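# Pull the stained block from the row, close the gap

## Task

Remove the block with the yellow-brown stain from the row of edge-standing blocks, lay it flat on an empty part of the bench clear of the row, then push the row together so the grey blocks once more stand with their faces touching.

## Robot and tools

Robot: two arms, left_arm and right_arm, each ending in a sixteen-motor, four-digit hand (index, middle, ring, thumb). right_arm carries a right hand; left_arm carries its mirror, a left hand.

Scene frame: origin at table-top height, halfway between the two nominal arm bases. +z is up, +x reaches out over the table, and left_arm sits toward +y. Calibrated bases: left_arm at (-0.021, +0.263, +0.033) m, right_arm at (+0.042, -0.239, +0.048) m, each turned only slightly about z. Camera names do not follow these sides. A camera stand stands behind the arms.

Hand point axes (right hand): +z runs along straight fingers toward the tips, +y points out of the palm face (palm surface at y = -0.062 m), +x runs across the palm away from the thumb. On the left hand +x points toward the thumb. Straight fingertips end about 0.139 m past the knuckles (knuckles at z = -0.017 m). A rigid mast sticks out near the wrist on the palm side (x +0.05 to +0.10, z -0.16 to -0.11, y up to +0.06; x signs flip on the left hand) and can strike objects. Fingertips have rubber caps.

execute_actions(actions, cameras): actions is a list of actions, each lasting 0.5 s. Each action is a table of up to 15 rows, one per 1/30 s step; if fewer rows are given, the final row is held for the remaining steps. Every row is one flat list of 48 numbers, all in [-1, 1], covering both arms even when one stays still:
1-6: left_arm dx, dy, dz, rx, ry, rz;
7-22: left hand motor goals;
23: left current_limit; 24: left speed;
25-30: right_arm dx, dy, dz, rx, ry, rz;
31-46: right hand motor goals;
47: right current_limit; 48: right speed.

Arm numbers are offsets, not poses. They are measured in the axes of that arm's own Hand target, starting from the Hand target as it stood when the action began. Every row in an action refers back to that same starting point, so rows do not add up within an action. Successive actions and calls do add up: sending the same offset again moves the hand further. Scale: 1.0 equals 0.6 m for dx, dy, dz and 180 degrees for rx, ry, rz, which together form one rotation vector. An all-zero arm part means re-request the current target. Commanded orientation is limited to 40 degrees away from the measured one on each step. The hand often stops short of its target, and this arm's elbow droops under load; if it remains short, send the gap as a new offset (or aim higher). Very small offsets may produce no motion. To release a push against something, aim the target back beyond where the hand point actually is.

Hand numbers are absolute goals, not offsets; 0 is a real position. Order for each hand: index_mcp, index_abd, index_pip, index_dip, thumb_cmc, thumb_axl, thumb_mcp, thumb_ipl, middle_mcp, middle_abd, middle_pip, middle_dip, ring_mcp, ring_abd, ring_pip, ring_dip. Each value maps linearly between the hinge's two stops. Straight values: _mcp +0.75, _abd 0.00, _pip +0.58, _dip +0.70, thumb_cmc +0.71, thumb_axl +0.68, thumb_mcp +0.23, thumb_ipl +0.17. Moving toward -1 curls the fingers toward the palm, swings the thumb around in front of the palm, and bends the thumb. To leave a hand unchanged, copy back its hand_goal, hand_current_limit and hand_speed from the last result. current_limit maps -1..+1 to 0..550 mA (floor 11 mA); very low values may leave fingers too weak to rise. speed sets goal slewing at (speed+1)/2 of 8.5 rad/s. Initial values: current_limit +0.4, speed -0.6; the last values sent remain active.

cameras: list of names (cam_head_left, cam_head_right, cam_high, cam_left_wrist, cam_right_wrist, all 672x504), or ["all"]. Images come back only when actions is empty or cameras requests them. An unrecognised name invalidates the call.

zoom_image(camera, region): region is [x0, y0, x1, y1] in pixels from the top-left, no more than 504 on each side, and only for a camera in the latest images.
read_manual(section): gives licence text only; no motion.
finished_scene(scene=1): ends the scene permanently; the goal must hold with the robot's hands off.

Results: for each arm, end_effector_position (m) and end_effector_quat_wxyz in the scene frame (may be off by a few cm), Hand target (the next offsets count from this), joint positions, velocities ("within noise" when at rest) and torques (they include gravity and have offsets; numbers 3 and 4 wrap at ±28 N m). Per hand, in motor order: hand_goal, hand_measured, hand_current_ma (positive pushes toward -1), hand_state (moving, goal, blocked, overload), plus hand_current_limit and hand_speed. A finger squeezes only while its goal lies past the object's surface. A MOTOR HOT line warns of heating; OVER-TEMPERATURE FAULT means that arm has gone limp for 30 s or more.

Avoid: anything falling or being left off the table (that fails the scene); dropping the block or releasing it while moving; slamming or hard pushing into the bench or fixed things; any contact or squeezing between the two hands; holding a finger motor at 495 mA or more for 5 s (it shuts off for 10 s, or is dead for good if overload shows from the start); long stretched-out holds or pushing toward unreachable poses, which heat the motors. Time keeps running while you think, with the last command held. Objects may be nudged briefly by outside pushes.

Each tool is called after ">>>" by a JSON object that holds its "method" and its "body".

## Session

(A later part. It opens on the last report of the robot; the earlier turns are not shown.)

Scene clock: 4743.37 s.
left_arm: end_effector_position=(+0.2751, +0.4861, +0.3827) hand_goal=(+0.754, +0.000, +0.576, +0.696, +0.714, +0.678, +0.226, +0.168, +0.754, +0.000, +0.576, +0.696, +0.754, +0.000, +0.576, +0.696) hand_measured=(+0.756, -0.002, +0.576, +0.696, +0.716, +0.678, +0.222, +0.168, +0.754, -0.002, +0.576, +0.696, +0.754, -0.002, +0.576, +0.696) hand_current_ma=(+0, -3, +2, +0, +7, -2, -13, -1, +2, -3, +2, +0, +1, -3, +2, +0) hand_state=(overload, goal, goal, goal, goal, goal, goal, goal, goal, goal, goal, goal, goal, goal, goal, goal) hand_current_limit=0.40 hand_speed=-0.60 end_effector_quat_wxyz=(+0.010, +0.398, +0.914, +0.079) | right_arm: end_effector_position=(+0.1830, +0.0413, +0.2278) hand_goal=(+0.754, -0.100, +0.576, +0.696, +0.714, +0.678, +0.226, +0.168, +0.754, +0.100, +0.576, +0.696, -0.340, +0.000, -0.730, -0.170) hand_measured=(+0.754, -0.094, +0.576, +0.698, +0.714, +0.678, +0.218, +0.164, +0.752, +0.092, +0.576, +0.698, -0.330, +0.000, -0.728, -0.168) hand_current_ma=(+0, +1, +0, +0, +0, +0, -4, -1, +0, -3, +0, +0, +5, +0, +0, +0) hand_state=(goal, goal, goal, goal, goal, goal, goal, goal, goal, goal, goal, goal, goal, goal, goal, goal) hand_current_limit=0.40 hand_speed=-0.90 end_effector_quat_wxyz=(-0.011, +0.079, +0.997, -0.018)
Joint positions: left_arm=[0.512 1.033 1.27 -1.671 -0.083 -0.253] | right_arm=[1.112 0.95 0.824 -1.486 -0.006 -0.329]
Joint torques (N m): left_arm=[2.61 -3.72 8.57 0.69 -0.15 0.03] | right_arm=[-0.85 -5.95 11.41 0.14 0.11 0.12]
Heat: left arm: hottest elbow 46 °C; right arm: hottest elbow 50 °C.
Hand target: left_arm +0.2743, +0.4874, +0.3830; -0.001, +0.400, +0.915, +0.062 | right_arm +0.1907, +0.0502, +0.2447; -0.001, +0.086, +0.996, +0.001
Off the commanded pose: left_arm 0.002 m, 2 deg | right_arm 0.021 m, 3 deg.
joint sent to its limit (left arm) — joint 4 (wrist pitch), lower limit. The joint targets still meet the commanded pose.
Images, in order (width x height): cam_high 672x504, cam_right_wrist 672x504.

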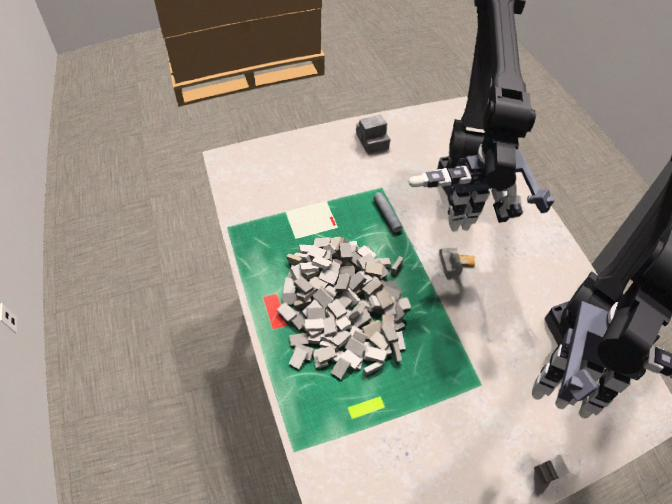

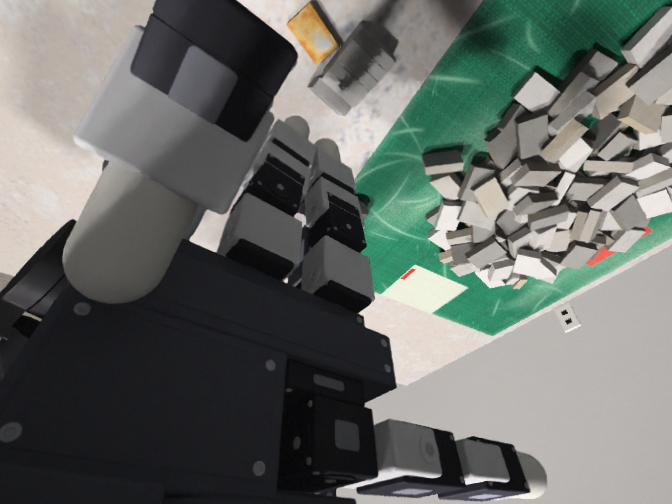

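>>> {"method": "execute_actions", "body": {"actions": [[[0,0,0,0,0,0,0.754,0,0.576,0.696,0.714,0.678,0.226,0.168,0.754,0,0.576,0.696,0.754,0,0.576,0.696,0.4,-0.6,-0.022,-0.0637,0,0,0,0.0167,0.754,-0.1,0.576,0.696,0.714,0.678,0.226,0.168,0.754,0.1,0.576,0.696,-0.34,0,-0.73,-0.17,0.4,-0.9]],[[0,0,0,0,0,0,0.754,0,0.576,0.696,0.714,0.678,0.226,0.168,0.754,0,0.576,0.696,0.754,0,0.576,0.696,0.4,-0.6,0,0,0.0664,0,0,0,0.754,-0.1,0.576,0.696,0.714,0.678,0.226,0.168,0.754,0.1,0.576,0.696,-0.34,0,-0.73,-0.17,0.4,-0.9]],[[0,0,0,0,0,0,0.754,0,0.576,0.696,0.714,0.678,0.226,0.168,0.754,0,0.576,0.696,0.754,0,0.576,0.696,0.4,-0.6,0,0,0.0664,0,0,0,0.754,-0.1,0.576,0.696,0.714,0.678,0.226,0.168,0.754,0.1,0.576,0.696,-0.34,0,-0.73,-0.17,0.4,-0.9]]], "cameras": ["cam_right_wrist"]}}

>>> {"method": "zoom_image", "body": {"camera": "cam_right_wrist", "region": [265, 20, 425, 150]}}

Scene clock: 4827.30 s.
left_arm: end_effector_position=(+0.2751, +0.4861, +0.3827) hand_goal=(+0.754, +0.000, +0.576, +0.696, +0.714, +0.678, +0.226, +0.168, +0.754, +0.000, +0.576, +0.696, +0.754, +0.000, +0.576, +0.696) hand_measured=(+0.756, -0.002, +0.576, +0.696, +0.716, +0.678, +0.222, +0.168, +0.754, -0.002, +0.576, +0.696, +0.754, -0.002, +0.576, +0.696) hand_current_ma=(+0, -3, +2, +0, +7, -2, -13, -1, +2, -3, +2, +0, +1, -3, +2, +0) hand_state=(overload, goal, goal, goal, goal, goal, goal, goal, goal, goal, goal, goal, goal, goal, goal, goal) hand_current_limit=0.40 hand_speed=-0.60 end_effector_quat_wxyz=(+0.010, +0.398, +0.914, +0.079) | right_arm: end_effector_position=(+0.1952, +0.0053, +0.1626) hand_goal=(+0.754, -0.100, +0.576, +0.696, +0.714, +0.678, +0.226, +0.168, +0.754, +0.100, +0.576, +0.696, -0.340, +0.000, -0.730, -0.170) hand_measured=(+0.754, -0.094, +0.576, +0.698, +0.714, +0.678, +0.220, +0.164, +0.752, +0.092, +0.576, +0.698, -0.330, +0.000, -0.728, -0.168) hand_current_ma=(+0, +1, +0, +0, +0, +0, -3, -1, -1, -3, +0, +0, +5, +0, +0, +0) hand_state=(goal, goal, goal, goal, goal, goal, goal, goal, goal, goal, goal, goal, goal, goal, goal, goal) hand_current_limit=0.40 hand_speed=-0.90 end_effector_quat_wxyz=(-0.003, +0.117, +0.993, -0.005)
Joint positions: left_arm=[0.512 1.033 1.27 -1.671 -0.083 -0.253] | right_arm=[1.011 0.889 0.611 -1.305 -0.001 -0.352]
Joint torques (N m): left_arm=[2.55 -3.66 8.54 0.69 -0.15 0.04] | right_arm=[-0.44 -3.55 9.03 0.36 -0.05 -0.1]
Heat: left arm: hottest elbow 46 °C; right arm: hottest elbow 49 °C.
Hand target: left_arm +0.2743, +0.4874, +0.3830; -0.001, +0.400, +0.915, +0.062 | right_arm +0.1971, +0.0105, +0.1649; -0.001, +0.112, +0.994, +0.001
Off the commanded pose: left_arm 0.002 m, 2 deg | right_arm 0.006 m, 1 deg.
joint sent to its limit (left arm) — joint 4 (wrist pitch), lower limit. The joint targets still meet the commanded pose.
Images, in order (width x height): cam_right_wrist 672x504.

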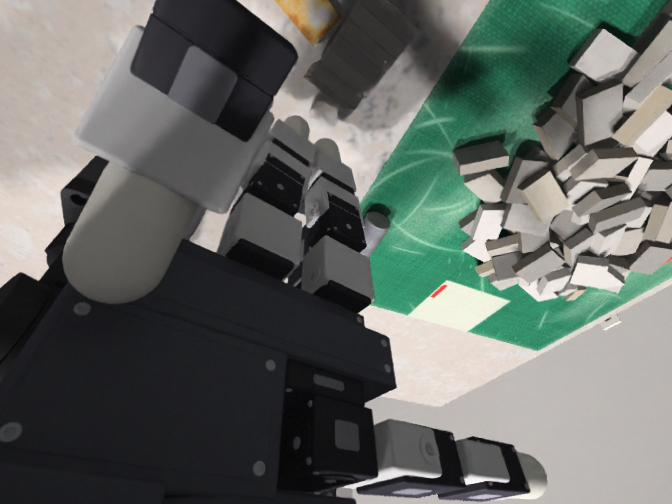

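Scaled by 3.150 from the camera's 672x504 image, which has a finer 960x720 frame.

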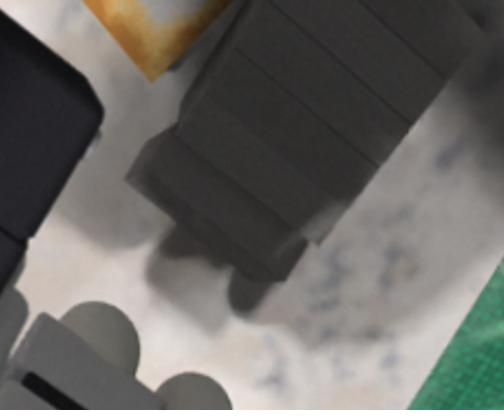

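>>> {"method": "execute_actions", "body": {"actions": [[[0,0,0,0,0,0,0.754,0,0.576,0.696,0.714,0.678,0.226,0.168,0.754,0,0.576,0.696,0.754,0,0.576,0.696,0.4,-0.6,0.0067,-0.001,0.049,0,0,-0.005,0.754,-0.1,0.576,0.696,0.714,0.678,0.226,0.168,0.754,0.1,0.576,0.696,-0.34,0,-0.73,-0.17,0.4,-0.9]]], "cameras": ["cam_right_wrist"]}}

>>> {"method": "zoom_image", "body": {"camera": "cam_right_wrist", "region": [265, 40, 425, 170]}}

Scene clock: 4844.17 s.
left_arm: end_effector_position=(+0.2751, +0.4861, +0.3827) hand_goal=(+0.754, +0.000, +0.576, +0.696, +0.714, +0.678, +0.226, +0.168, +0.754, +0.000, +0.576, +0.696, +0.754, +0.000, +0.576, +0.696) hand_measured=(+0.756, -0.002, +0.576, +0.696, +0.716, +0.678, +0.222, +0.168, +0.754, -0.002, +0.576, +0.696, +0.754, -0.002, +0.576, +0.696) hand_current_ma=(+0, -3, +2, +0, +7, -2, -13, -1, +2, -3, +2, +0, +1, -3, +2, +0) hand_state=(overload, goal, goal, goal, goal, goal, goal, goal, goal, goal, goal, goal, goal, goal, goal, goal) hand_current_limit=0.40 hand_speed=-0.60 end_effector_quat_wxyz=(+0.010, +0.398, +0.914, +0.079) | right_arm: end_effector_position=(+0.1943, +0.0055, +0.1354) hand_goal=(+0.754, -0.100, +0.576, +0.696, +0.714, +0.678, +0.226, +0.168, +0.754, +0.100, +0.576, +0.696, -0.340, +0.000, -0.730, -0.170) hand_measured=(+0.754, -0.094, +0.576, +0.698, +0.714, +0.678, +0.220, +0.164, +0.752, +0.092, +0.576, +0.698, -0.330, +0.000, -0.728, -0.168) hand_current_ma=(+0, +1, +0, +0, +0, +0, -3, -1, +0, -3, +0, +0, +5, +0, +0, +0) hand_state=(goal, goal, goal, goal, goal, goal, goal, goal, goal, goal, goal, goal, goal, goal, goal, goal) hand_current_limit=0.40 hand_speed=-0.90 end_effector_quat_wxyz=(-0.002, +0.114, +0.993, -0.002)
Joint positions: left_arm=[0.512 1.033 1.27 -1.671 -0.083 -0.253] | right_arm=[1.013 0.915 0.548 -1.21 -0.001 -0.356]
Joint torques (N m): left_arm=[2.43 -3.72 8.58 0.69 -0.15 0.04] | right_arm=[0.09 -3.55 8.46 0.39 -0.06 -0.1]
Heat: left arm: hottest elbow 46 °C; right arm: hottest elbow 48 °C.
Hand target: left_arm +0.2743, +0.4874, +0.3830; -0.001, +0.400, +0.915, +0.062 | right_arm +0.1930, +0.0108, +0.1355; -0.001, +0.105, +0.995, +0.001
Off the commanded pose: left_arm 0.002 m, 2 deg | right_arm 0.006 m, 1 deg.
joint sent to its limit (left arm) — joint 4 (wrist pitch), lower limit. The joint targets still meet the commanded pose.
Images, in order (width x height): cam_right_wrist 672x504.

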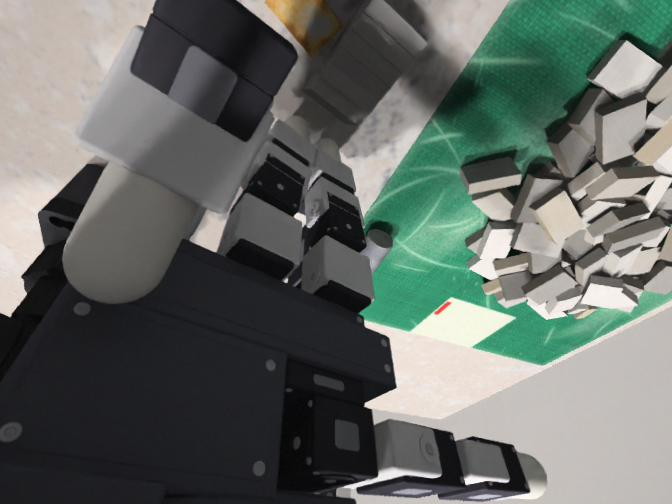

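Scaled by 3.150 from the camera's 672x504 image, which has a finer 960x720 frame.

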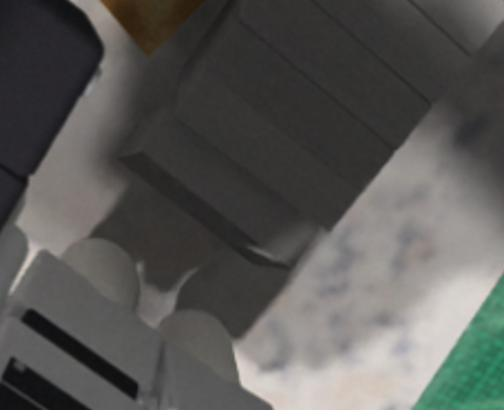

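>>> {"method": "execute_actions", "body": {"actions": [[[0,0,0,0,0,0,0.754,0,0.576,0.696,0.714,0.678,0.226,0.168,0.754,0,0.576,0.696,0.754,0,0.576,0.696,0.4,-0.6,0.002,0.012,0.0,0,0,0,0.754,-0.1,0.576,0.696,0.714,0.678,0.226,0.168,0.754,0.1,0.576,0.696,-0.34,0,-0.73,-0.17,0.4,-0.9]],[[0,0,0,0,0,0,0.754,0,0.576,0.696,0.714,0.678,0.226,0.168,0.754,0,0.576,0.696,0.754,0,0.576,0.696,0.4,-0.6,0.002,0.008,0.0,0,0,0,0.754,-0.1,0.576,0.696,0.714,0.678,0.226,0.168,0.754,0.1,0.576,0.696,-0.34,0,-0.73,-0.17,0.4,-0.9]]], "cameras": ["cam_right_wrist"]}}

>>> {"method": "zoom_image", "body": {"camera": "cam_right_wrist", "region": [265, 40, 425, 170]}}

Scene clock: 4855.53 s.
left_arm: end_effector_position=(+0.2751, +0.4861, +0.3827) hand_goal=(+0.754, +0.000, +0.576, +0.696, +0.714, +0.678, +0.226, +0.168, +0.754, +0.000, +0.576, +0.696, +0.754, +0.000, +0.576, +0.696) hand_measured=(+0.756, -0.002, +0.576, +0.696, +0.716, +0.678, +0.222, +0.168, +0.754, -0.002, +0.576, +0.696, +0.754, -0.002, +0.576, +0.696) hand_current_ma=(+0, -3, +2, +0, +7, -2, -13, -1, +2, -3, +2, +0, +1, -3, +2, +0) hand_state=(overload, goal, goal, goal, goal, goal, goal, goal, goal, goal, goal, goal, goal, goal, goal, goal) hand_current_limit=0.40 hand_speed=-0.60 end_effector_quat_wxyz=(+0.010, +0.398, +0.914, +0.079) | right_arm: end_effector_position=(+0.1890, +0.0119, +0.1289) hand_goal=(+0.754, -0.100, +0.576, +0.696, +0.714, +0.678, +0.226, +0.168, +0.754, +0.100, +0.576, +0.696, -0.340, +0.000, -0.730, -0.170) hand_measured=(+0.756, -0.094, +0.578, +0.698, +0.714, +0.678, +0.220, +0.164, +0.752, +0.092, +0.576, +0.698, -0.330, +0.000, -0.728, -0.168) hand_current_ma=(+0, +1, +0, +0, +0, +0, -3, -1, +0, -2, +0, +0, +5, +0, +0, +0) hand_state=(goal, goal, goal, goal, goal, goal, goal, goal, goal, goal, goal, goal, goal, goal, goal, goal) hand_current_limit=0.40 hand_speed=-0.90 end_effector_quat_wxyz=(-0.005, +0.105, +0.994, -0.008)
Joint positions: left_arm=[0.512 1.033 1.27 -1.671 -0.083 -0.253] | right_arm=[1.044 0.945 0.548 -1.193 -0.001 -0.346]
Joint torques (N m): left_arm=[2.55 -3.6 8.57 0.69 -0.15 0.04] | right_arm=[0.26 -3.08 9.89 0.36 -0.07 0.11]
Heat: left arm: hottest elbow 46 °C; right arm: hottest elbow 49 °C.
Hand target: left_arm +0.2743, +0.4874, +0.3830; -0.001, +0.400, +0.915, +0.062 | right_arm +0.1931, +0.0231, +0.1355; -0.001, +0.105, +0.995, +0.001
Off the commanded pose: left_arm 0.002 m, 2 deg | right_arm 0.014 m, 1 deg.
joint sent to its limit (left arm) — joint 4 (wrist pitch), lower limit. The joint targets still meet the commanded pose.
Images, in order (width x height): cam_right_wrist 672x504.

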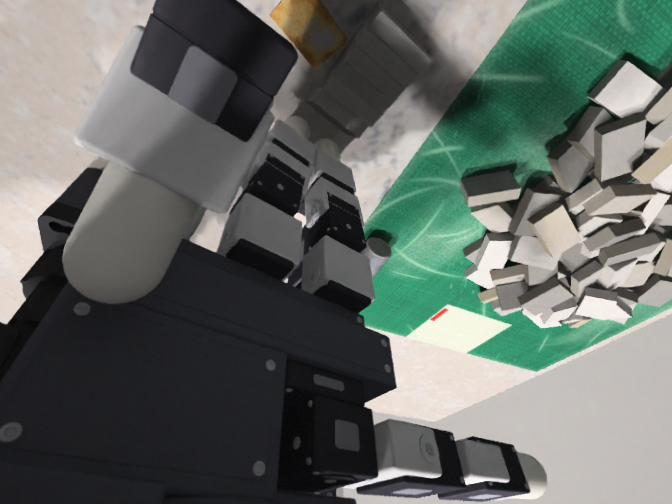

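Scaled by 3.150 from the camera's 672x504 image, which has a finer 960x720 frame.

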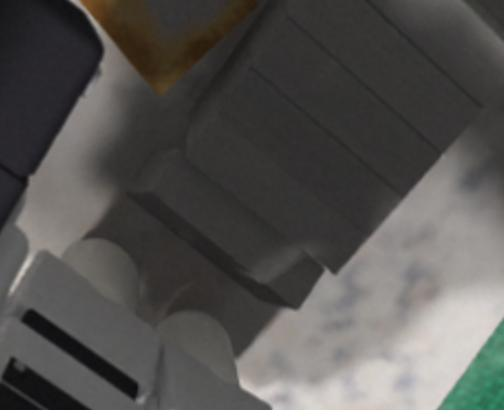

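>>> {"method": "execute_actions", "body": {"actions": [[[0,0,0,0,0,0,0.754,0,0.576,0.696,0.714,0.678,0.226,0.168,0.754,0,0.576,0.696,0.754,0,0.576,0.696,0.4,-0.6,0.0,0.008,-0.006,0,0,0,0.754,-0.1,0.576,0.696,0.714,0.678,0.226,0.168,0.754,0.1,0.576,0.696,-0.34,0,-0.73,-0.17,0.4,-0.9]]], "cameras": ["cam_right_wrist"]}}

>>> {"method": "zoom_image", "body": {"camera": "cam_right_wrist", "region": [265, 40, 425, 170]}}

Scene clock: 4864.17 s.
left_arm: end_effector_position=(+0.2751, +0.4861, +0.3827) hand_goal=(+0.754, +0.000, +0.576, +0.696, +0.714, +0.678, +0.226, +0.168, +0.754, +0.000, +0.576, +0.696, +0.754, +0.000, +0.576, +0.696) hand_measured=(+0.756, -0.002, +0.576, +0.696, +0.716, +0.678, +0.222, +0.168, +0.754, -0.002, +0.576, +0.696, +0.754, -0.002, +0.576, +0.696) hand_current_ma=(+0, -3, +2, +0, +7, -2, -13, -1, +2, -3, +2, +0, +1, -3, +2, +0) hand_state=(overload, goal, goal, goal, goal, goal, goal, goal, goal, goal, goal, goal, goal, goal, goal, goal) hand_current_limit=0.40 hand_speed=-0.60 end_effector_quat_wxyz=(+0.010, +0.398, +0.914, +0.079) | right_arm: end_effector_position=(+0.1892, +0.0135, +0.1287) hand_goal=(+0.754, -0.100, +0.576, +0.696, +0.714, +0.678, +0.226, +0.168, +0.754, +0.100, +0.576, +0.696, -0.340, +0.000, -0.730, -0.170) hand_measured=(+0.760, -0.092, +0.580, +0.698, +0.714, +0.678, +0.220, +0.164, +0.752, +0.094, +0.576, +0.698, -0.330, +0.000, -0.728, -0.168) hand_current_ma=(+1, +2, +1, +0, +0, +0, -3, -1, +0, -2, +0, +0, +5, +0, +0, +0) hand_state=(goal, goal, goal, goal, goal, goal, goal, goal, goal, goal, goal, goal, goal, goal, goal, goal) hand_current_limit=0.40 hand_speed=-0.90 end_effector_quat_wxyz=(-0.005, +0.106, +0.994, -0.010)
Joint positions: left_arm=[0.512 1.033 1.27 -1.671 -0.083 -0.253] | right_arm=[1.049 0.953 0.553 -1.193 0 -0.338]
Joint torques (N m): left_arm=[2.49 -3.72 8.58 0.7 -0.16 0.04] | right_arm=[0.44 -3.14 10.69 0.14 -0.1 0.11]
Heat: left arm: hottest elbow 46 °C; right arm: hottest elbow 49 °C.
Hand target: left_arm +0.2743, +0.4874, +0.3830; -0.001, +0.400, +0.915, +0.062 | right_arm +0.1941, +0.0277, +0.1390; -0.001, +0.104, +0.995, +0.001
Off the commanded pose: left_arm 0.002 m, 2 deg | right_arm 0.018 m, 1 deg.
joint sent to its limit (left arm) — joint 4 (wrist pitch), lower limit. The joint targets still meet the commanded pose.
Images, in order (width x height): cam_right_wrist 672x504.

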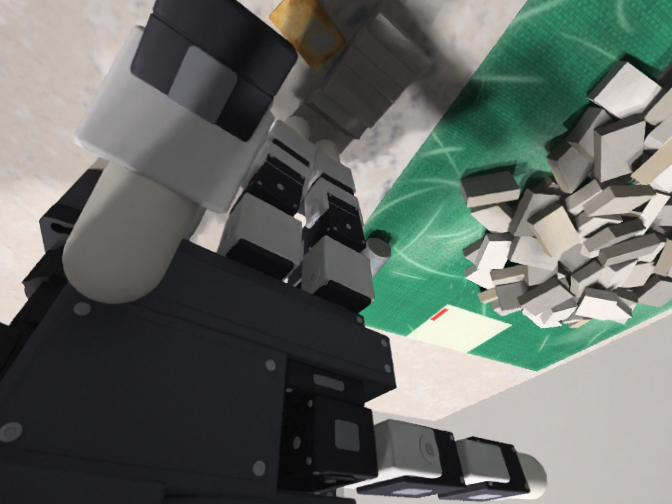

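Scaled by 3.150 from the camera's 672x504 image, which has a finer 960x720 frame.

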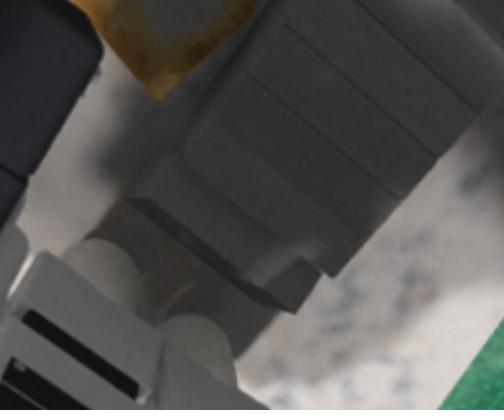

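>>> {"method": "execute_actions", "body": {"actions": [[[0,0,0,0,0,0,0.754,0,0.576,0.696,0.714,0.678,0.226,0.168,0.754,0,0.576,0.696,0.754,0,0.576,0.696,0.4,-0.6,0.0,0.008,-0.003,0,0,0,0.754,-0.1,0.576,0.696,0.714,0.678,0.226,0.168,0.754,0.1,0.576,0.696,-0.34,0,-0.73,-0.17,0.4,-0.9]]], "cameras": ["cam_right_wrist"]}}

>>> {"method": "zoom_image", "body": {"camera": "cam_right_wrist", "region": [265, 40, 425, 170]}}

Scene clock: 4872.27 s.
left_arm: end_effector_position=(+0.2751, +0.4861, +0.3827) hand_goal=(+0.754, +0.000, +0.576, +0.696, +0.714, +0.678, +0.226, +0.168, +0.754, +0.000, +0.576, +0.696, +0.754, +0.000, +0.576, +0.696) hand_measured=(+0.756, -0.002, +0.576, +0.696, +0.716, +0.678, +0.222, +0.168, +0.754, -0.002, +0.576, +0.696, +0.754, -0.002, +0.576, +0.696) hand_current_ma=(+0, -3, +2, +0, +7, -2, -13, -1, +2, -3, +2, +0, +1, -3, +2, +0) hand_state=(overload, goal, goal, goal, goal, goal, goal, goal, goal, goal, goal, goal, goal, goal, goal, goal) hand_current_limit=0.40 hand_speed=-0.60 end_effector_quat_wxyz=(+0.010, +0.398, +0.914, +0.079) | right_arm: end_effector_position=(+0.1896, +0.0165, +0.1285) hand_goal=(+0.754, -0.100, +0.576, +0.696, +0.714, +0.678, +0.226, +0.168, +0.754, +0.100, +0.576, +0.696, -0.340, +0.000, -0.730, -0.170) hand_measured=(+0.764, -0.090, +0.584, +0.698, +0.714, +0.678, +0.220, +0.164, +0.752, +0.094, +0.576, +0.698, -0.330, +0.000, -0.728, -0.168) hand_current_ma=(+4, +3, +2, +0, +0, +0, -3, -1, +0, -1, +0, +0, +5, +0, +0, +0) hand_state=(goal, goal, goal, goal, goal, goal, goal, goal, goal, goal, goal, goal, goal, goal, goal, goal) hand_current_limit=0.40 hand_speed=-0.90 end_effector_quat_wxyz=(-0.006, +0.106, +0.994, -0.013)
Joint positions: left_arm=[0.512 1.033 1.27 -1.671 -0.083 -0.253] | right_arm=[1.056 0.968 0.562 -1.193 0.001 -0.33]
Joint torques (N m): left_arm=[2.49 -3.55 8.55 0.69 -0.15 0.03] | right_arm=[0.38 -3.55 10.95 0.17 -0.11 0.11]
Heat: left arm: hottest elbow 46 °C; right arm: hottest elbow 50 °C.
Hand target: left_arm +0.2743, +0.4874, +0.3830; -0.001, +0.400, +0.915, +0.062 | right_arm +0.1952, +0.0324, +0.1409; -0.001, +0.105, +0.995, +0.001
Off the commanded pose: left_arm 0.002 m, 2 deg | right_arm 0.021 m, 2 deg.
joint sent to its limit (left arm) — joint 4 (wrist pitch), lower limit. The joint targets still meet the commanded pose.
Images, in order (width x height): cam_right_wrist 672x504.

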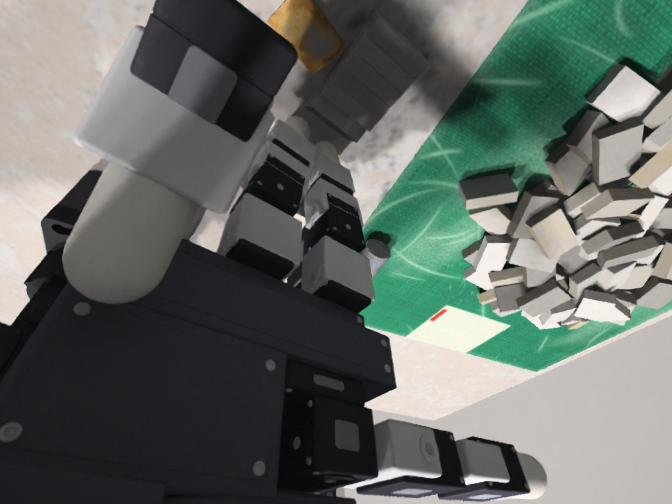

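Scaled by 3.150 from the camera's 672x504 image, which has a finer 960x720 frame.

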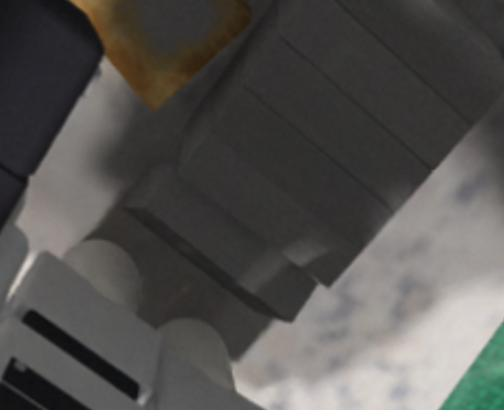

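>>> {"method": "execute_actions", "body": {"actions": [[[0,0,0,0,0,0,0.754,0,0.576,0.696,0.714,0.678,0.226,0.168,0.754,0,0.576,0.696,0.754,0,0.576,0.696,0.4,-0.6,0.0,0.008,-0.004,0,0,0,0.754,-0.1,0.576,0.696,0.714,0.678,0.226,0.168,0.754,0.1,0.576,0.696,-0.34,0,-0.73,-0.17,0.4,-0.9]],[[0,0,0,0,0,0,0.754,0,0.576,0.696,0.714,0.678,0.226,0.168,0.754,0,0.576,0.696,0.754,0,0.576,0.696,0.4,-0.6,0.0,0.006,-0.003,0,0,0,0.754,-0.1,0.576,0.696,0.714,0.678,0.226,0.168,0.754,0.1,0.576,0.696,-0.34,0,-0.73,-0.17,0.4,-0.9]]], "cameras": ["cam_right_wrist"]}}

>>> {"method": "zoom_image", "body": {"camera": "cam_right_wrist", "region": [265, 40, 425, 170]}}

Scene clock: 4888.20 s.
left_arm: end_effector_position=(+0.2751, +0.4861, +0.3827) hand_goal=(+0.754, +0.000, +0.576, +0.696, +0.714, +0.678, +0.226, +0.168, +0.754, +0.000, +0.576, +0.696, +0.754, +0.000, +0.576, +0.696) hand_measured=(+0.756, -0.002, +0.576, +0.696, +0.716, +0.678, +0.222, +0.168, +0.754, -0.002, +0.576, +0.696, +0.754, -0.002, +0.576, +0.696) hand_current_ma=(+0, -3, +2, +0, +7, -2, -13, -1, +2, -3, +2, +0, +1, -3, +2, +0) hand_state=(overload, goal, goal, goal, goal, goal, goal, goal, goal, goal, goal, goal, goal, goal, goal, goal) hand_current_limit=0.40 hand_speed=-0.60 end_effector_quat_wxyz=(+0.010, +0.398, +0.914, +0.079) | right_arm: end_effector_position=(+0.1903, +0.0244, +0.1313) hand_goal=(+0.754, -0.100, +0.576, +0.696, +0.714, +0.678, +0.226, +0.168, +0.754, +0.100, +0.576, +0.696, -0.340, +0.000, -0.730, -0.170) hand_measured=(+0.758, -0.090, +0.580, +0.698, +0.714, +0.678, +0.220, +0.164, +0.752, +0.094, +0.576, +0.698, -0.330, +0.000, -0.728, -0.168) hand_current_ma=(+1, +3, +1, +0, +0, +0, -3, -1, +0, -1, +0, +0, +5, +0, +0, +0) hand_state=(goal, goal, goal, goal, goal, goal, goal, goal, goal, goal, goal, goal, goal, goal, goal, goal) hand_current_limit=0.40 hand_speed=-0.90 end_effector_quat_wxyz=(-0.006, +0.104, +0.994, -0.013)
Joint positions: left_arm=[0.512 1.033 1.27 -1.671 -0.083 -0.253] | right_arm=[1.07 0.99 0.582 -1.193 0 -0.321]
Joint torques (N m): left_arm=[2.61 -3.66 8.57 0.7 -0.15 0.04] | right_arm=[0.09 -3.9 11.18 0.08 -0.1 0.12]
Heat: left arm: hottest elbow 46 °C; right arm: hottest elbow 48 °C.
Hand target: left_arm +0.2743, +0.4874, +0.3830; -0.001, +0.400, +0.915, +0.062 | right_arm +0.1968, +0.0406, +0.1450; -0.001, +0.104, +0.995, +0.001
Off the commanded pose: left_arm 0.002 m, 2 deg | right_arm 0.022 m, 2 deg.
joint sent to its limit (left arm) — joint 4 (wrist pitch), lower limit. The joint targets still meet the commanded pose.
Images, in order (width x height): cam_right_wrist 672x504.

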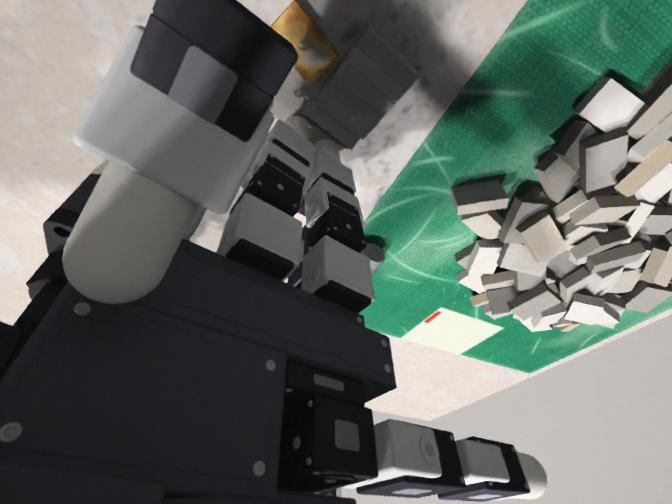

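Scaled by 3.150 from the camera's 672x504 image, which has a finer 960x720 frame.

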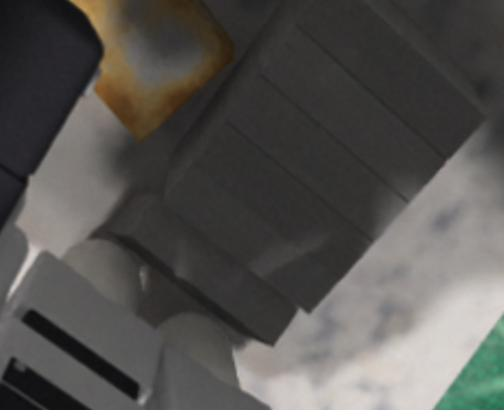

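>>> {"method": "execute_actions", "body": {"actions": [[[0,0,0,0,0,0,0.754,0,0.576,0.696,0.714,0.678,0.226,0.168,0.754,0,0.576,0.696,0.754,0,0.576,0.696,0.4,-0.6,0.0,0.006,-0.002,0,0,0,0.754,-0.1,0.576,0.696,0.714,0.678,0.226,0.168,0.754,0.1,0.576,0.696,-0.34,0,-0.73,-0.17,0.4,-0.9]]], "cameras": ["cam_right_wrist"]}}

>>> {"method": "zoom_image", "body": {"camera": "cam_right_wrist", "region": [280, 70, 380, 170]}}

Scene clock: 4894.70 s.
left_arm: end_effector_position=(+0.2751, +0.4861, +0.3827) hand_goal=(+0.754, +0.000, +0.576, +0.696, +0.714, +0.678, +0.226, +0.168, +0.754, +0.000, +0.576, +0.696, +0.754, +0.000, +0.576, +0.696) hand_measured=(+0.756, -0.002, +0.576, +0.696, +0.716, +0.678, +0.222, +0.168, +0.754, -0.002, +0.576, +0.696, +0.754, -0.002, +0.576, +0.696) hand_current_ma=(+0, -3, +2, +0, +7, -2, -13, -1, +2, -3, +2, +0, +1, -3, +2, +0) hand_state=(overload, goal, goal, goal, goal, goal, goal, goal, goal, goal, goal, goal, goal, goal, goal, goal) hand_current_limit=0.40 hand_speed=-0.60 end_effector_quat_wxyz=(+0.010, +0.398, +0.914, +0.079) | right_arm: end_effector_position=(+0.1908, +0.0270, +0.1317) hand_goal=(+0.754, -0.100, +0.576, +0.696, +0.714, +0.678, +0.226, +0.168, +0.754, +0.100, +0.576, +0.696, -0.340, +0.000, -0.730, -0.170) hand_measured=(+0.758, -0.090, +0.580, +0.698, +0.714, +0.678, +0.220, +0.164, +0.752, +0.094, +0.576, +0.698, -0.330, +0.000, -0.728, -0.168) hand_current_ma=(+1, +3, +1, +0, +0, +0, -3, -1, +0, -1, +0, +0, +5, +0, +0, +0) hand_state=(goal, goal, goal, goal, goal, goal, goal, goal, goal, goal, goal, goal, goal, goal, goal, goal) hand_current_limit=0.40 hand_speed=-0.90 end_effector_quat_wxyz=(-0.007, +0.104, +0.994, -0.015)
Joint positions: left_arm=[0.512 1.033 1.27 -1.671 -0.083 -0.253] | right_arm=[1.074 1 0.589 -1.193 0 -0.315]
Joint torques (N m): left_arm=[2.55 -3.66 8.59 0.72 -0.16 0.05] | right_arm=[0.03 -4.25 11.36 0.09 -0.1 0.13]
Heat: left arm: hottest elbow 46 °C; right arm: hottest elbow 49 °C.
Hand target: left_arm +0.2743, +0.4874, +0.3830; -0.001, +0.400, +0.915, +0.062 | right_arm +0.1976, +0.0442, +0.1463; -0.001, +0.104, +0.995, +0.001
Off the commanded pose: left_arm 0.002 m, 2 deg | right_arm 0.023 m, 2 deg.
joint sent to its limit (left arm) — joint 4 (wrist pitch), lower limit. The joint targets still meet the commanded pose.
Images, in order (width x height): cam_right_wrist 672x504.

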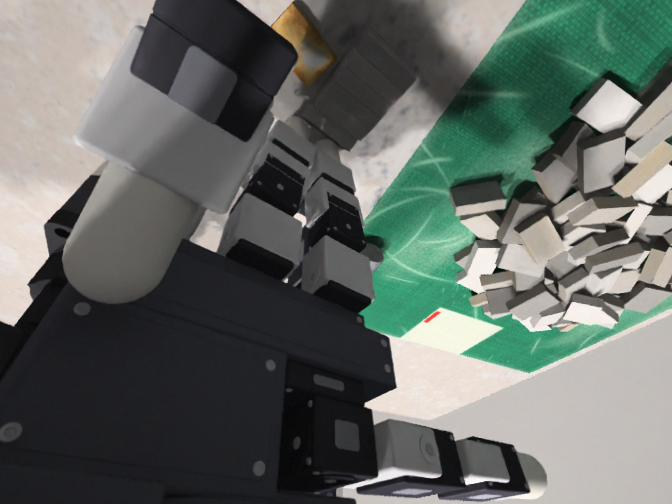

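Scaled by 5.040 from the camera's 672x504 image, which has a finer 960x720 frame.

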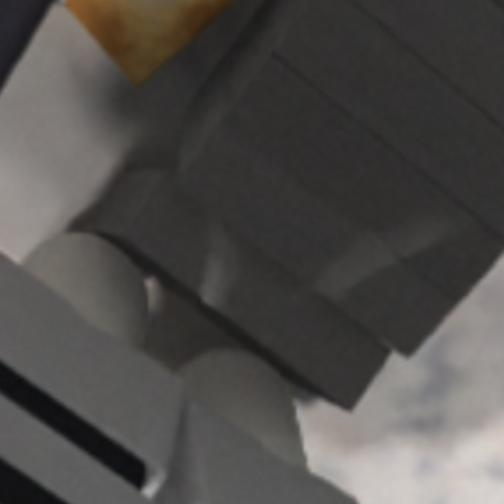

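>>> {"method": "execute_actions", "body": {"actions": [[[0,0,0,0,0,0,0.754,0,0.576,0.696,0.714,0.678,0.226,0.168,0.754,0,0.576,0.696,0.754,0,0.576,0.696,0.4,-0.6,0.0,0.006,-0.002,0,0,0,0.754,-0.1,0.576,0.696,0.714,0.678,0.226,0.168,0.754,0.1,0.576,0.696,-0.34,0,-0.73,-0.17,0.4,-0.9]]], "cameras": ["cam_right_wrist"]}}

>>> {"method": "zoom_image", "body": {"camera": "cam_right_wrist", "region": [280, 70, 380, 170]}}

Scene clock: 4907.60 s.
left_arm: end_effector_position=(+0.2751, +0.4861, +0.3827) hand_goal=(+0.754, +0.000, +0.576, +0.696, +0.714, +0.678, +0.226, +0.168, +0.754, +0.000, +0.576, +0.696, +0.754, +0.000, +0.576, +0.696) hand_measured=(+0.756, -0.002, +0.576, +0.696, +0.716, +0.678, +0.222, +0.168, +0.754, -0.002, +0.576, +0.696, +0.754, -0.002, +0.576, +0.696) hand_current_ma=(+0, -3, +2, +0, +7, -2, -13, -1, +2, -3, +2, +0, +1, -3, +2, +0) hand_state=(overload, goal, goal, goal, goal, goal, goal, goal, goal, goal, goal, goal, goal, goal, goal, goal) hand_current_limit=0.40 hand_speed=-0.60 end_effector_quat_wxyz=(+0.010, +0.398, +0.914, +0.079) | right_arm: end_effector_position=(+0.1912, +0.0291, +0.1317) hand_goal=(+0.754, -0.100, +0.576, +0.696, +0.714, +0.678, +0.226, +0.168, +0.754, +0.100, +0.576, +0.696, -0.340, +0.000, -0.730, -0.170) hand_measured=(+0.762, -0.090, +0.582, +0.698, +0.714, +0.678, +0.220, +0.164, +0.758, +0.094, +0.578, +0.698, -0.330, +0.000, -0.728, -0.168) hand_current_ma=(+4, +3, +2, +0, +0, +0, -3, -1, +1, -1, +0, +0, +5, +0, +0, +0) hand_state=(goal, goal, goal, goal, goal, goal, goal, goal, goal, goal, goal, goal, goal, goal, goal, goal) hand_current_limit=0.40 hand_speed=-0.90 end_effector_quat_wxyz=(-0.007, +0.105, +0.994, -0.016)
Joint positions: left_arm=[0.512 1.033 1.27 -1.671 -0.083 -0.253] | right_arm=[1.078 1.009 0.595 -1.193 0 -0.31]
Joint torques (N m): left_arm=[2.67 -3.72 8.55 0.7 -0.15 0.04] | right_arm=[0.15 -4.42 11.55 0.08 -0.1 0.11]
Heat: left arm: hottest elbow 46 °C; right arm: hottest elbow 48 °C.
Hand target: left_arm +0.2743, +0.4874, +0.3830; -0.001, +0.400, +0.915, +0.062 | right_arm +0.1984, +0.0477, +0.1476; -0.001, +0.104, +0.995, +0.001
Off the commanded pose: left_arm 0.002 m, 2 deg | right_arm 0.025 m, 2 deg.
joint sent to its limit (left arm) — joint 4 (wrist pitch), lower limit. The joint targets still meet the commanded pose.
Images, in order (width x height): cam_right_wrist 672x504.

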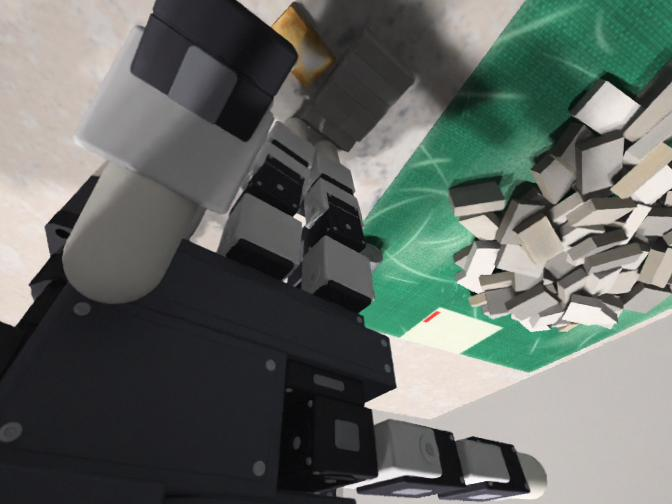

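Scaled by 5.040 from the camera's 672x504 image, which has a finer 960x720 frame.

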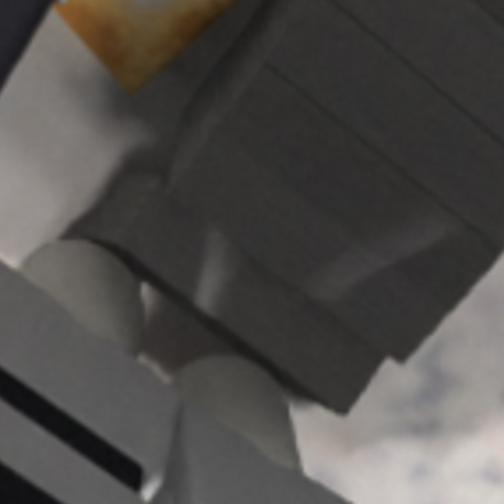

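>>> {"method": "execute_actions", "body": {"actions": [[[0,0,0,0,0,0,0.754,0,0.576,0.696,0.714,0.678,0.226,0.168,0.754,0,0.576,0.696,0.754,0,0.576,0.696,0.4,-0.6,0.0,0.006,-0.002,0,0,0,0.754,-0.1,0.576,0.696,0.714,0.678,0.226,0.168,0.754,0.1,0.576,0.696,-0.34,0,-0.73,-0.17,0.4,-0.9]],[[0,0,0,0,0,0,0.754,0,0.576,0.696,0.714,0.678,0.226,0.168,0.754,0,0.576,0.696,0.754,0,0.576,0.696,0.4,-0.6,0.0,0.004,-0.001,0,0,0,0.754,-0.1,0.576,0.696,0.714,0.678,0.226,0.168,0.754,0.1,0.576,0.696,-0.34,0,-0.73,-0.17,0.4,-0.9]]], "cameras": ["cam_right_wrist"]}}

>>> {"method": "zoom_image", "body": {"camera": "cam_right_wrist", "region": [280, 70, 380, 170]}}

Scene clock: 4917.27 s.
left_arm: end_effector_position=(+0.2751, +0.4861, +0.3827) hand_goal=(+0.754, +0.000, +0.576, +0.696, +0.714, +0.678, +0.226, +0.168, +0.754, +0.000, +0.576, +0.696, +0.754, +0.000, +0.576, +0.696) hand_measured=(+0.756, -0.002, +0.576, +0.696, +0.716, +0.678, +0.222, +0.168, +0.754, -0.002, +0.576, +0.696, +0.754, -0.002, +0.576, +0.696) hand_current_ma=(+0, -3, +2, +0, +7, -2, -13, -1, +2, -3, +2, +0, +1, -3, +2, +0) hand_state=(overload, goal, goal, goal, goal, goal, goal, goal, goal, goal, goal, goal, goal, goal, goal, goal) hand_current_limit=0.40 hand_speed=-0.60 end_effector_quat_wxyz=(+0.010, +0.398, +0.914, +0.079) | right_arm: end_effector_position=(+0.1922, +0.0323, +0.1314) hand_goal=(+0.754, -0.100, +0.576, +0.696, +0.714, +0.678, +0.226, +0.168, +0.754, +0.100, +0.576, +0.696, -0.340, +0.000, -0.730, -0.170) hand_measured=(+0.768, -0.090, +0.586, +0.700, +0.714, +0.678, +0.220, +0.164, +0.764, +0.094, +0.582, +0.698, -0.330, +0.000, -0.728, -0.168) hand_current_ma=(+8, +3, +4, +1, +0, +0, -3, -1, +5, -1, +2, +0, +5, +0, +0, +0) hand_state=(goal, goal, goal, goal, goal, goal, goal, goal, goal, goal, goal, goal, goal, goal, goal, goal) hand_current_limit=0.40 hand_speed=-0.90 end_effector_quat_wxyz=(-0.008, +0.107, +0.994, -0.019)
Joint positions: left_arm=[0.512 1.033 1.27 -1.671 -0.083 -0.253] | right_arm=[1.083 1.025 0.605 -1.193 0 -0.301]
Joint torques (N m): left_arm=[2.55 -3.72 8.57 0.69 -0.16 0.04] | right_arm=[0.38 -4.6 11.86 0.06 -0.1 0.07]
Heat: left arm: hottest elbow 46 °C; right arm: hottest elbow 48 °C.
Hand target: left_arm +0.2743, +0.4874, +0.3830; -0.001, +0.400, +0.915, +0.062 | right_arm +0.1996, +0.0535, +0.1493; -0.001, +0.105, +0.995, +0.001
Off the commanded pose: left_arm 0.002 m, 2 deg | right_arm 0.029 m, 2 deg.
joint sent to its limit (left arm) — joint 4 (wrist pitch), lower limit. The joint targets still meet the commanded pose.
Images, in order (width x height): cam_right_wrist 672x504.

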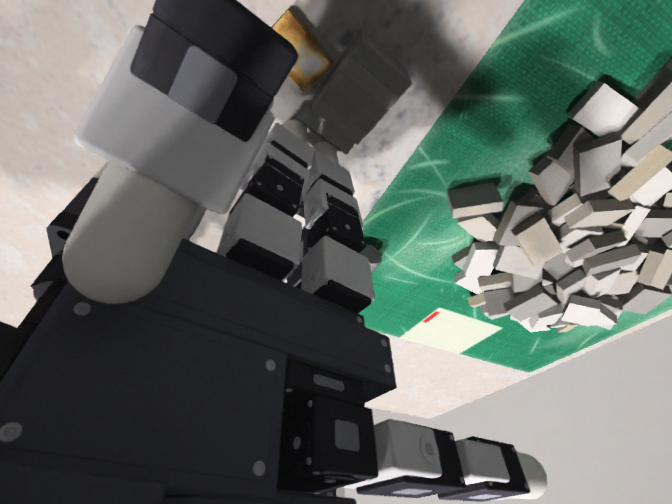

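Scaled by 5.040 from the camera's 672x504 image, which has a finer 960x720 frame.

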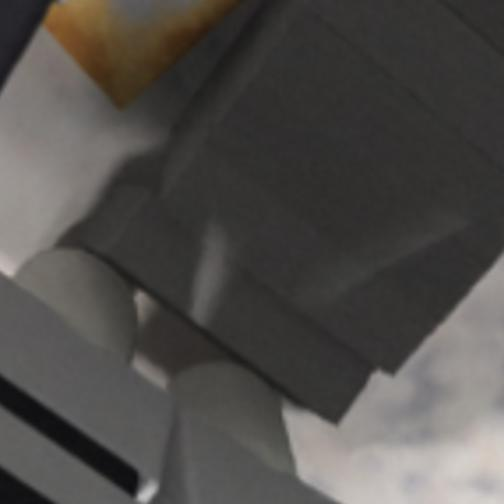

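>>> {"method": "execute_actions", "body": {"actions": [[[0,0,0,0,0,0,0.754,0,0.576,0.696,0.714,0.678,0.226,0.168,0.754,0,0.576,0.696,0.754,0,0.576,0.696,0.4,-0.6,0.0,0.006,-0.002,0,0,0,0.754,-0.1,0.576,0.696,0.714,0.678,0.226,0.168,0.754,0.1,0.576,0.696,-0.34,0,-0.73,-0.17,0.4,-0.9]],[[0,0,0,0,0,0,0.754,0,0.576,0.696,0.714,0.678,0.226,0.168,0.754,0,0.576,0.696,0.754,0,0.576,0.696,0.4,-0.6,0.0,0.006,-0.001,0,0,0,0.754,-0.1,0.576,0.696,0.714,0.678,0.226,0.168,0.754,0.1,0.576,0.696,-0.34,0,-0.73,-0.17,0.4,-0.9]]], "cameras": ["cam_right_wrist"]}}

>>> {"method": "zoom_image", "body": {"camera": "cam_right_wrist", "region": [280, 70, 380, 170]}}

Scene clock: 4931.10 s.
left_arm: end_effector_position=(+0.2751, +0.4861, +0.3827) hand_goal=(+0.754, +0.000, +0.576, +0.696, +0.714, +0.678, +0.226, +0.168, +0.754, +0.000, +0.576, +0.696, +0.754, +0.000, +0.576, +0.696) hand_measured=(+0.756, -0.002, +0.576, +0.696, +0.716, +0.678, +0.222, +0.168, +0.754, -0.002, +0.576, +0.696, +0.754, -0.002, +0.576, +0.696) hand_current_ma=(+0, -3, +2, +0, +7, -2, -13, -1, +2, -3, +2, +0, +1, -3, +2, +0) hand_state=(overload, goal, goal, goal, goal, goal, goal, goal, goal, goal, goal, goal, goal, goal, goal, goal) hand_current_limit=0.40 hand_speed=-0.60 end_effector_quat_wxyz=(+0.010, +0.398, +0.914, +0.079) | right_arm: end_effector_position=(+0.1928, +0.0390, +0.1327) hand_goal=(+0.754, -0.100, +0.576, +0.696, +0.714, +0.678, +0.226, +0.168, +0.754, +0.100, +0.576, +0.696, -0.340, +0.000, -0.730, -0.170) hand_measured=(+0.766, -0.090, +0.586, +0.700, +0.714, +0.678, +0.220, +0.164, +0.766, +0.094, +0.582, +0.700, -0.330, +0.000, -0.728, -0.168) hand_current_ma=(+7, +3, +4, +1, +0, +0, -3, -1, +5, -1, +2, +1, +5, +0, +0, +0) hand_state=(goal, goal, goal, goal, goal, goal, goal, goal, goal, goal, goal, goal, goal, goal, goal, goal) hand_current_limit=0.40 hand_speed=-0.90 end_effector_quat_wxyz=(-0.009, +0.105, +0.994, -0.021)
Joint positions: left_arm=[0.512 1.033 1.27 -1.671 -0.083 -0.253] | right_arm=[1.093 1.046 0.623 -1.193 0 -0.295]
Joint torques (N m): left_arm=[2.55 -3.72 8.58 0.69 -0.14 0.05] | right_arm=[0.26 -5.01 11.9 0.16 -0.09 0.11]
Heat: left arm: hottest elbow 46 °C; right arm: hottest elbow 49 °C.
Hand target: left_arm +0.2743, +0.4874, +0.3830; -0.001, +0.400, +0.915, +0.062 | right_arm +0.2012, +0.0606, +0.1512; -0.001, +0.105, +0.995, +0.001
Off the commanded pose: left_arm 0.002 m, 2 deg | right_arm 0.029 m, 3 deg.
joint sent to its limit (left arm) — joint 4 (wrist pitch), lower limit. The joint targets still meet the commanded pose.
Images, in order (width x height): cam_right_wrist 672x504.

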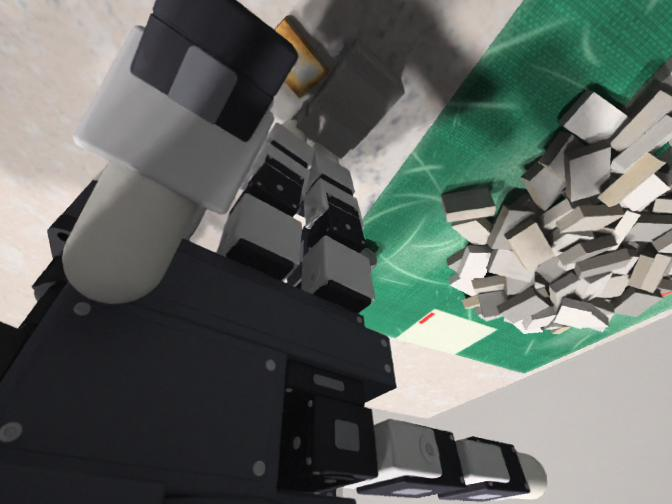

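Scaled by 5.040 from the camera's 672x504 image, which has a finer 960x720 frame.

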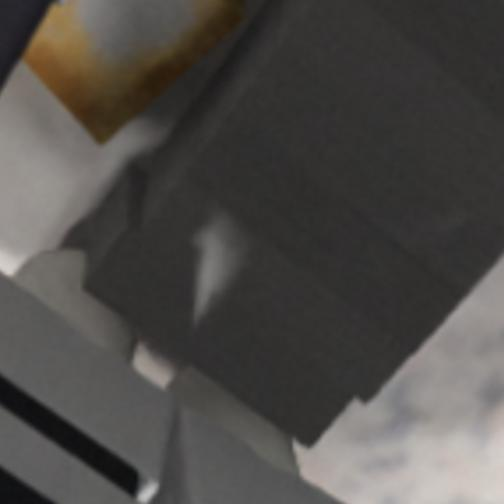

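>>> {"method": "execute_actions", "body": {"actions": [[[0,0,0,0,0,0,0.754,0,0.576,0.696,0.714,0.678,0.226,0.168,0.754,0,0.576,0.696,0.754,0,0.576,0.696,0.4,-0.6,0,-0.035,0.012,0,0,0,0.754,-0.1,0.576,0.696,0.714,0.678,0.226,0.168,0.754,0.1,0.576,0.696,-0.34,0,-0.73,-0.17,0.4,-0.9]],[[0,0,0,0,0,0,0.754,0,0.576,0.696,0.714,0.678,0.226,0.168,0.754,0,0.576,0.696,0.754,0,0.576,0.696,0.4,-0.6,0,-0.05,0,0,0,0,0.754,-0.1,0.576,0.696,0.714,0.678,0.226,0.168,0.754,0.1,0.576,0.696,-0.34,0,-0.73,-0.17,0.4,-0.9]],[[0,0,0,0,0,0,0.754,0,0.576,0.696,0.714,0.678,0.226,0.168,0.754,0,0.576,0.696,0.754,0,0.576,0.696,0.4,-0.6,0,-0.01,-0.06,0,0,0,0.754,-0.1,0.576,0.696,0.714,0.678,0.226,0.168,0.754,0.1,0.576,0.696,-0.34,0,-0.73,-0.17,0.4,-0.9]],[[0,0,0,0,0,0,0.754,0,0.576,0.696,0.714,0.678,0.226,0.168,0.754,0,0.576,0.696,0.754,0,0.576,0.696,0.4,-0.6,0,0.02,-0.08,0,0,0,0.754,-0.1,0.576,0.696,0.714,0.678,0.226,0.168,0.754,0.1,0.576,0.696,-0.34,0,-0.73,-0.17,0.4,-0.9]]], "cameras": ["cam_right_wrist","cam_high"]}}

>>> {"method": "zoom_image", "body": {"camera": "cam_right_wrist", "region": [280, 0, 400, 120]}}

>>> {"method": "zoom_image", "body": {"camera": "cam_high", "region": [425, 230, 480, 285]}}

Scene clock: 4951.43 s.
left_arm: end_effector_position=(+0.2751, +0.4861, +0.3827) hand_goal=(+0.754, +0.000, +0.576, +0.696, +0.714, +0.678, +0.226, +0.168, +0.754, +0.000, +0.576, +0.696, +0.754, +0.000, +0.576, +0.696) hand_measured=(+0.756, -0.002, +0.576, +0.696, +0.716, +0.678, +0.222, +0.168, +0.754, -0.002, +0.576, +0.696, +0.754, -0.002, +0.576, +0.696) hand_current_ma=(+0, -3, +2, +0, +7, -2, -13, -1, +2, -3, +2, +0, +1, -3, +2, +0) hand_state=(overload, goal, goal, goal, goal, goal, goal, goal, goal, goal, goal, goal, goal, goal, goal, goal) hand_current_limit=0.40 hand_speed=-0.60 end_effector_quat_wxyz=(+0.010, +0.398, +0.914, +0.079) | right_arm: end_effector_position=(+0.1921, +0.0123, +0.2212) hand_goal=(+0.754, -0.100, +0.576, +0.696, +0.714, +0.678, +0.226, +0.168, +0.754, +0.100, +0.576, +0.696, -0.340, +0.000, -0.730, -0.170) hand_measured=(+0.754, -0.092, +0.578, +0.698, +0.714, +0.678, +0.220, +0.164, +0.752, +0.094, +0.576, +0.698, -0.330, +0.000, -0.728, -0.168) hand_current_ma=(+0, +3, +0, +0, +0, +0, -3, -1, +0, -1, +0, +0, +5, +0, +0, +0) hand_state=(goal, goal, goal, goal, goal, goal, goal, goal, goal, goal, goal, goal, goal, goal, goal, goal) hand_current_limit=0.40 hand_speed=-0.90 end_effector_quat_wxyz=(+0.000, +0.105, +0.994, +0.001)
Joint positions: left_arm=[0.512 1.033 1.27 -1.671 -0.083 -0.253] | right_arm=[1.032 0.855 0.748 -1.463 -0.001 -0.356]
Joint torques (N m): left_arm=[2.55 -3.72 8.58 0.73 -0.15 0.04] | right_arm=[0.21 -3.37 10.56 -0.5 -0.06 0.11]
Heat: left arm: hottest elbow 46 °C; right arm: hottest elbow 49 °C.
Hand target: left_arm +0.2743, +0.4874, +0.3830; -0.001, +0.400, +0.915, +0.062 | right_arm +0.1919, +0.0163, +0.2278; -0.001, +0.104, +0.995, +0.001
Off the commanded pose: left_arm 0.002 m, 2 deg | right_arm 0.008 m, 0 deg.
joint sent to its limit (left arm) — joint 4 (wrist pitch), lower limit. The joint targets still meet the commanded pose.
Images, in order (width x height): cam_high 672x504, cam_right_wrist 672x504.

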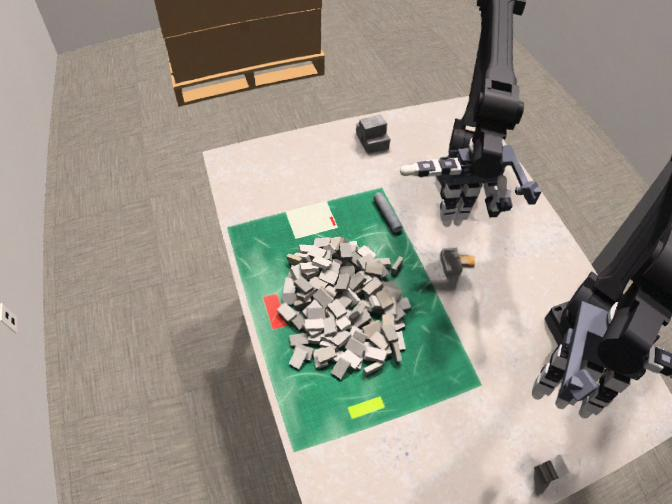

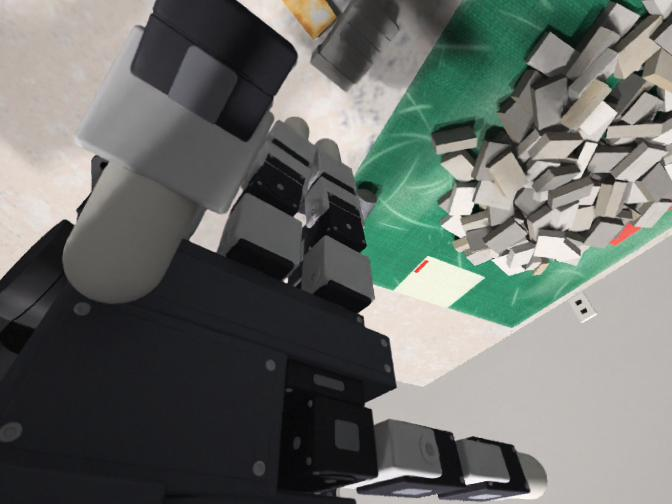

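Scaled by 4.200 from the camera's 672x504 image, which has a finer 960x720 frame.

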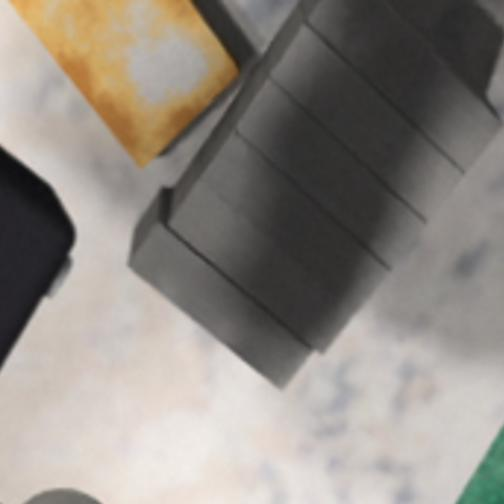

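Scaled by 9.164 from the camera's 672x504 image, which has a finer 960x720 frame.

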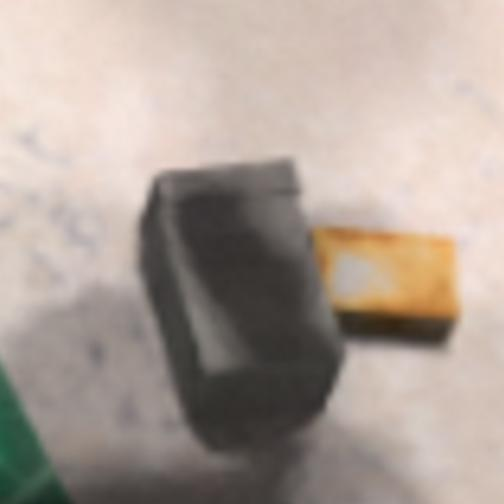

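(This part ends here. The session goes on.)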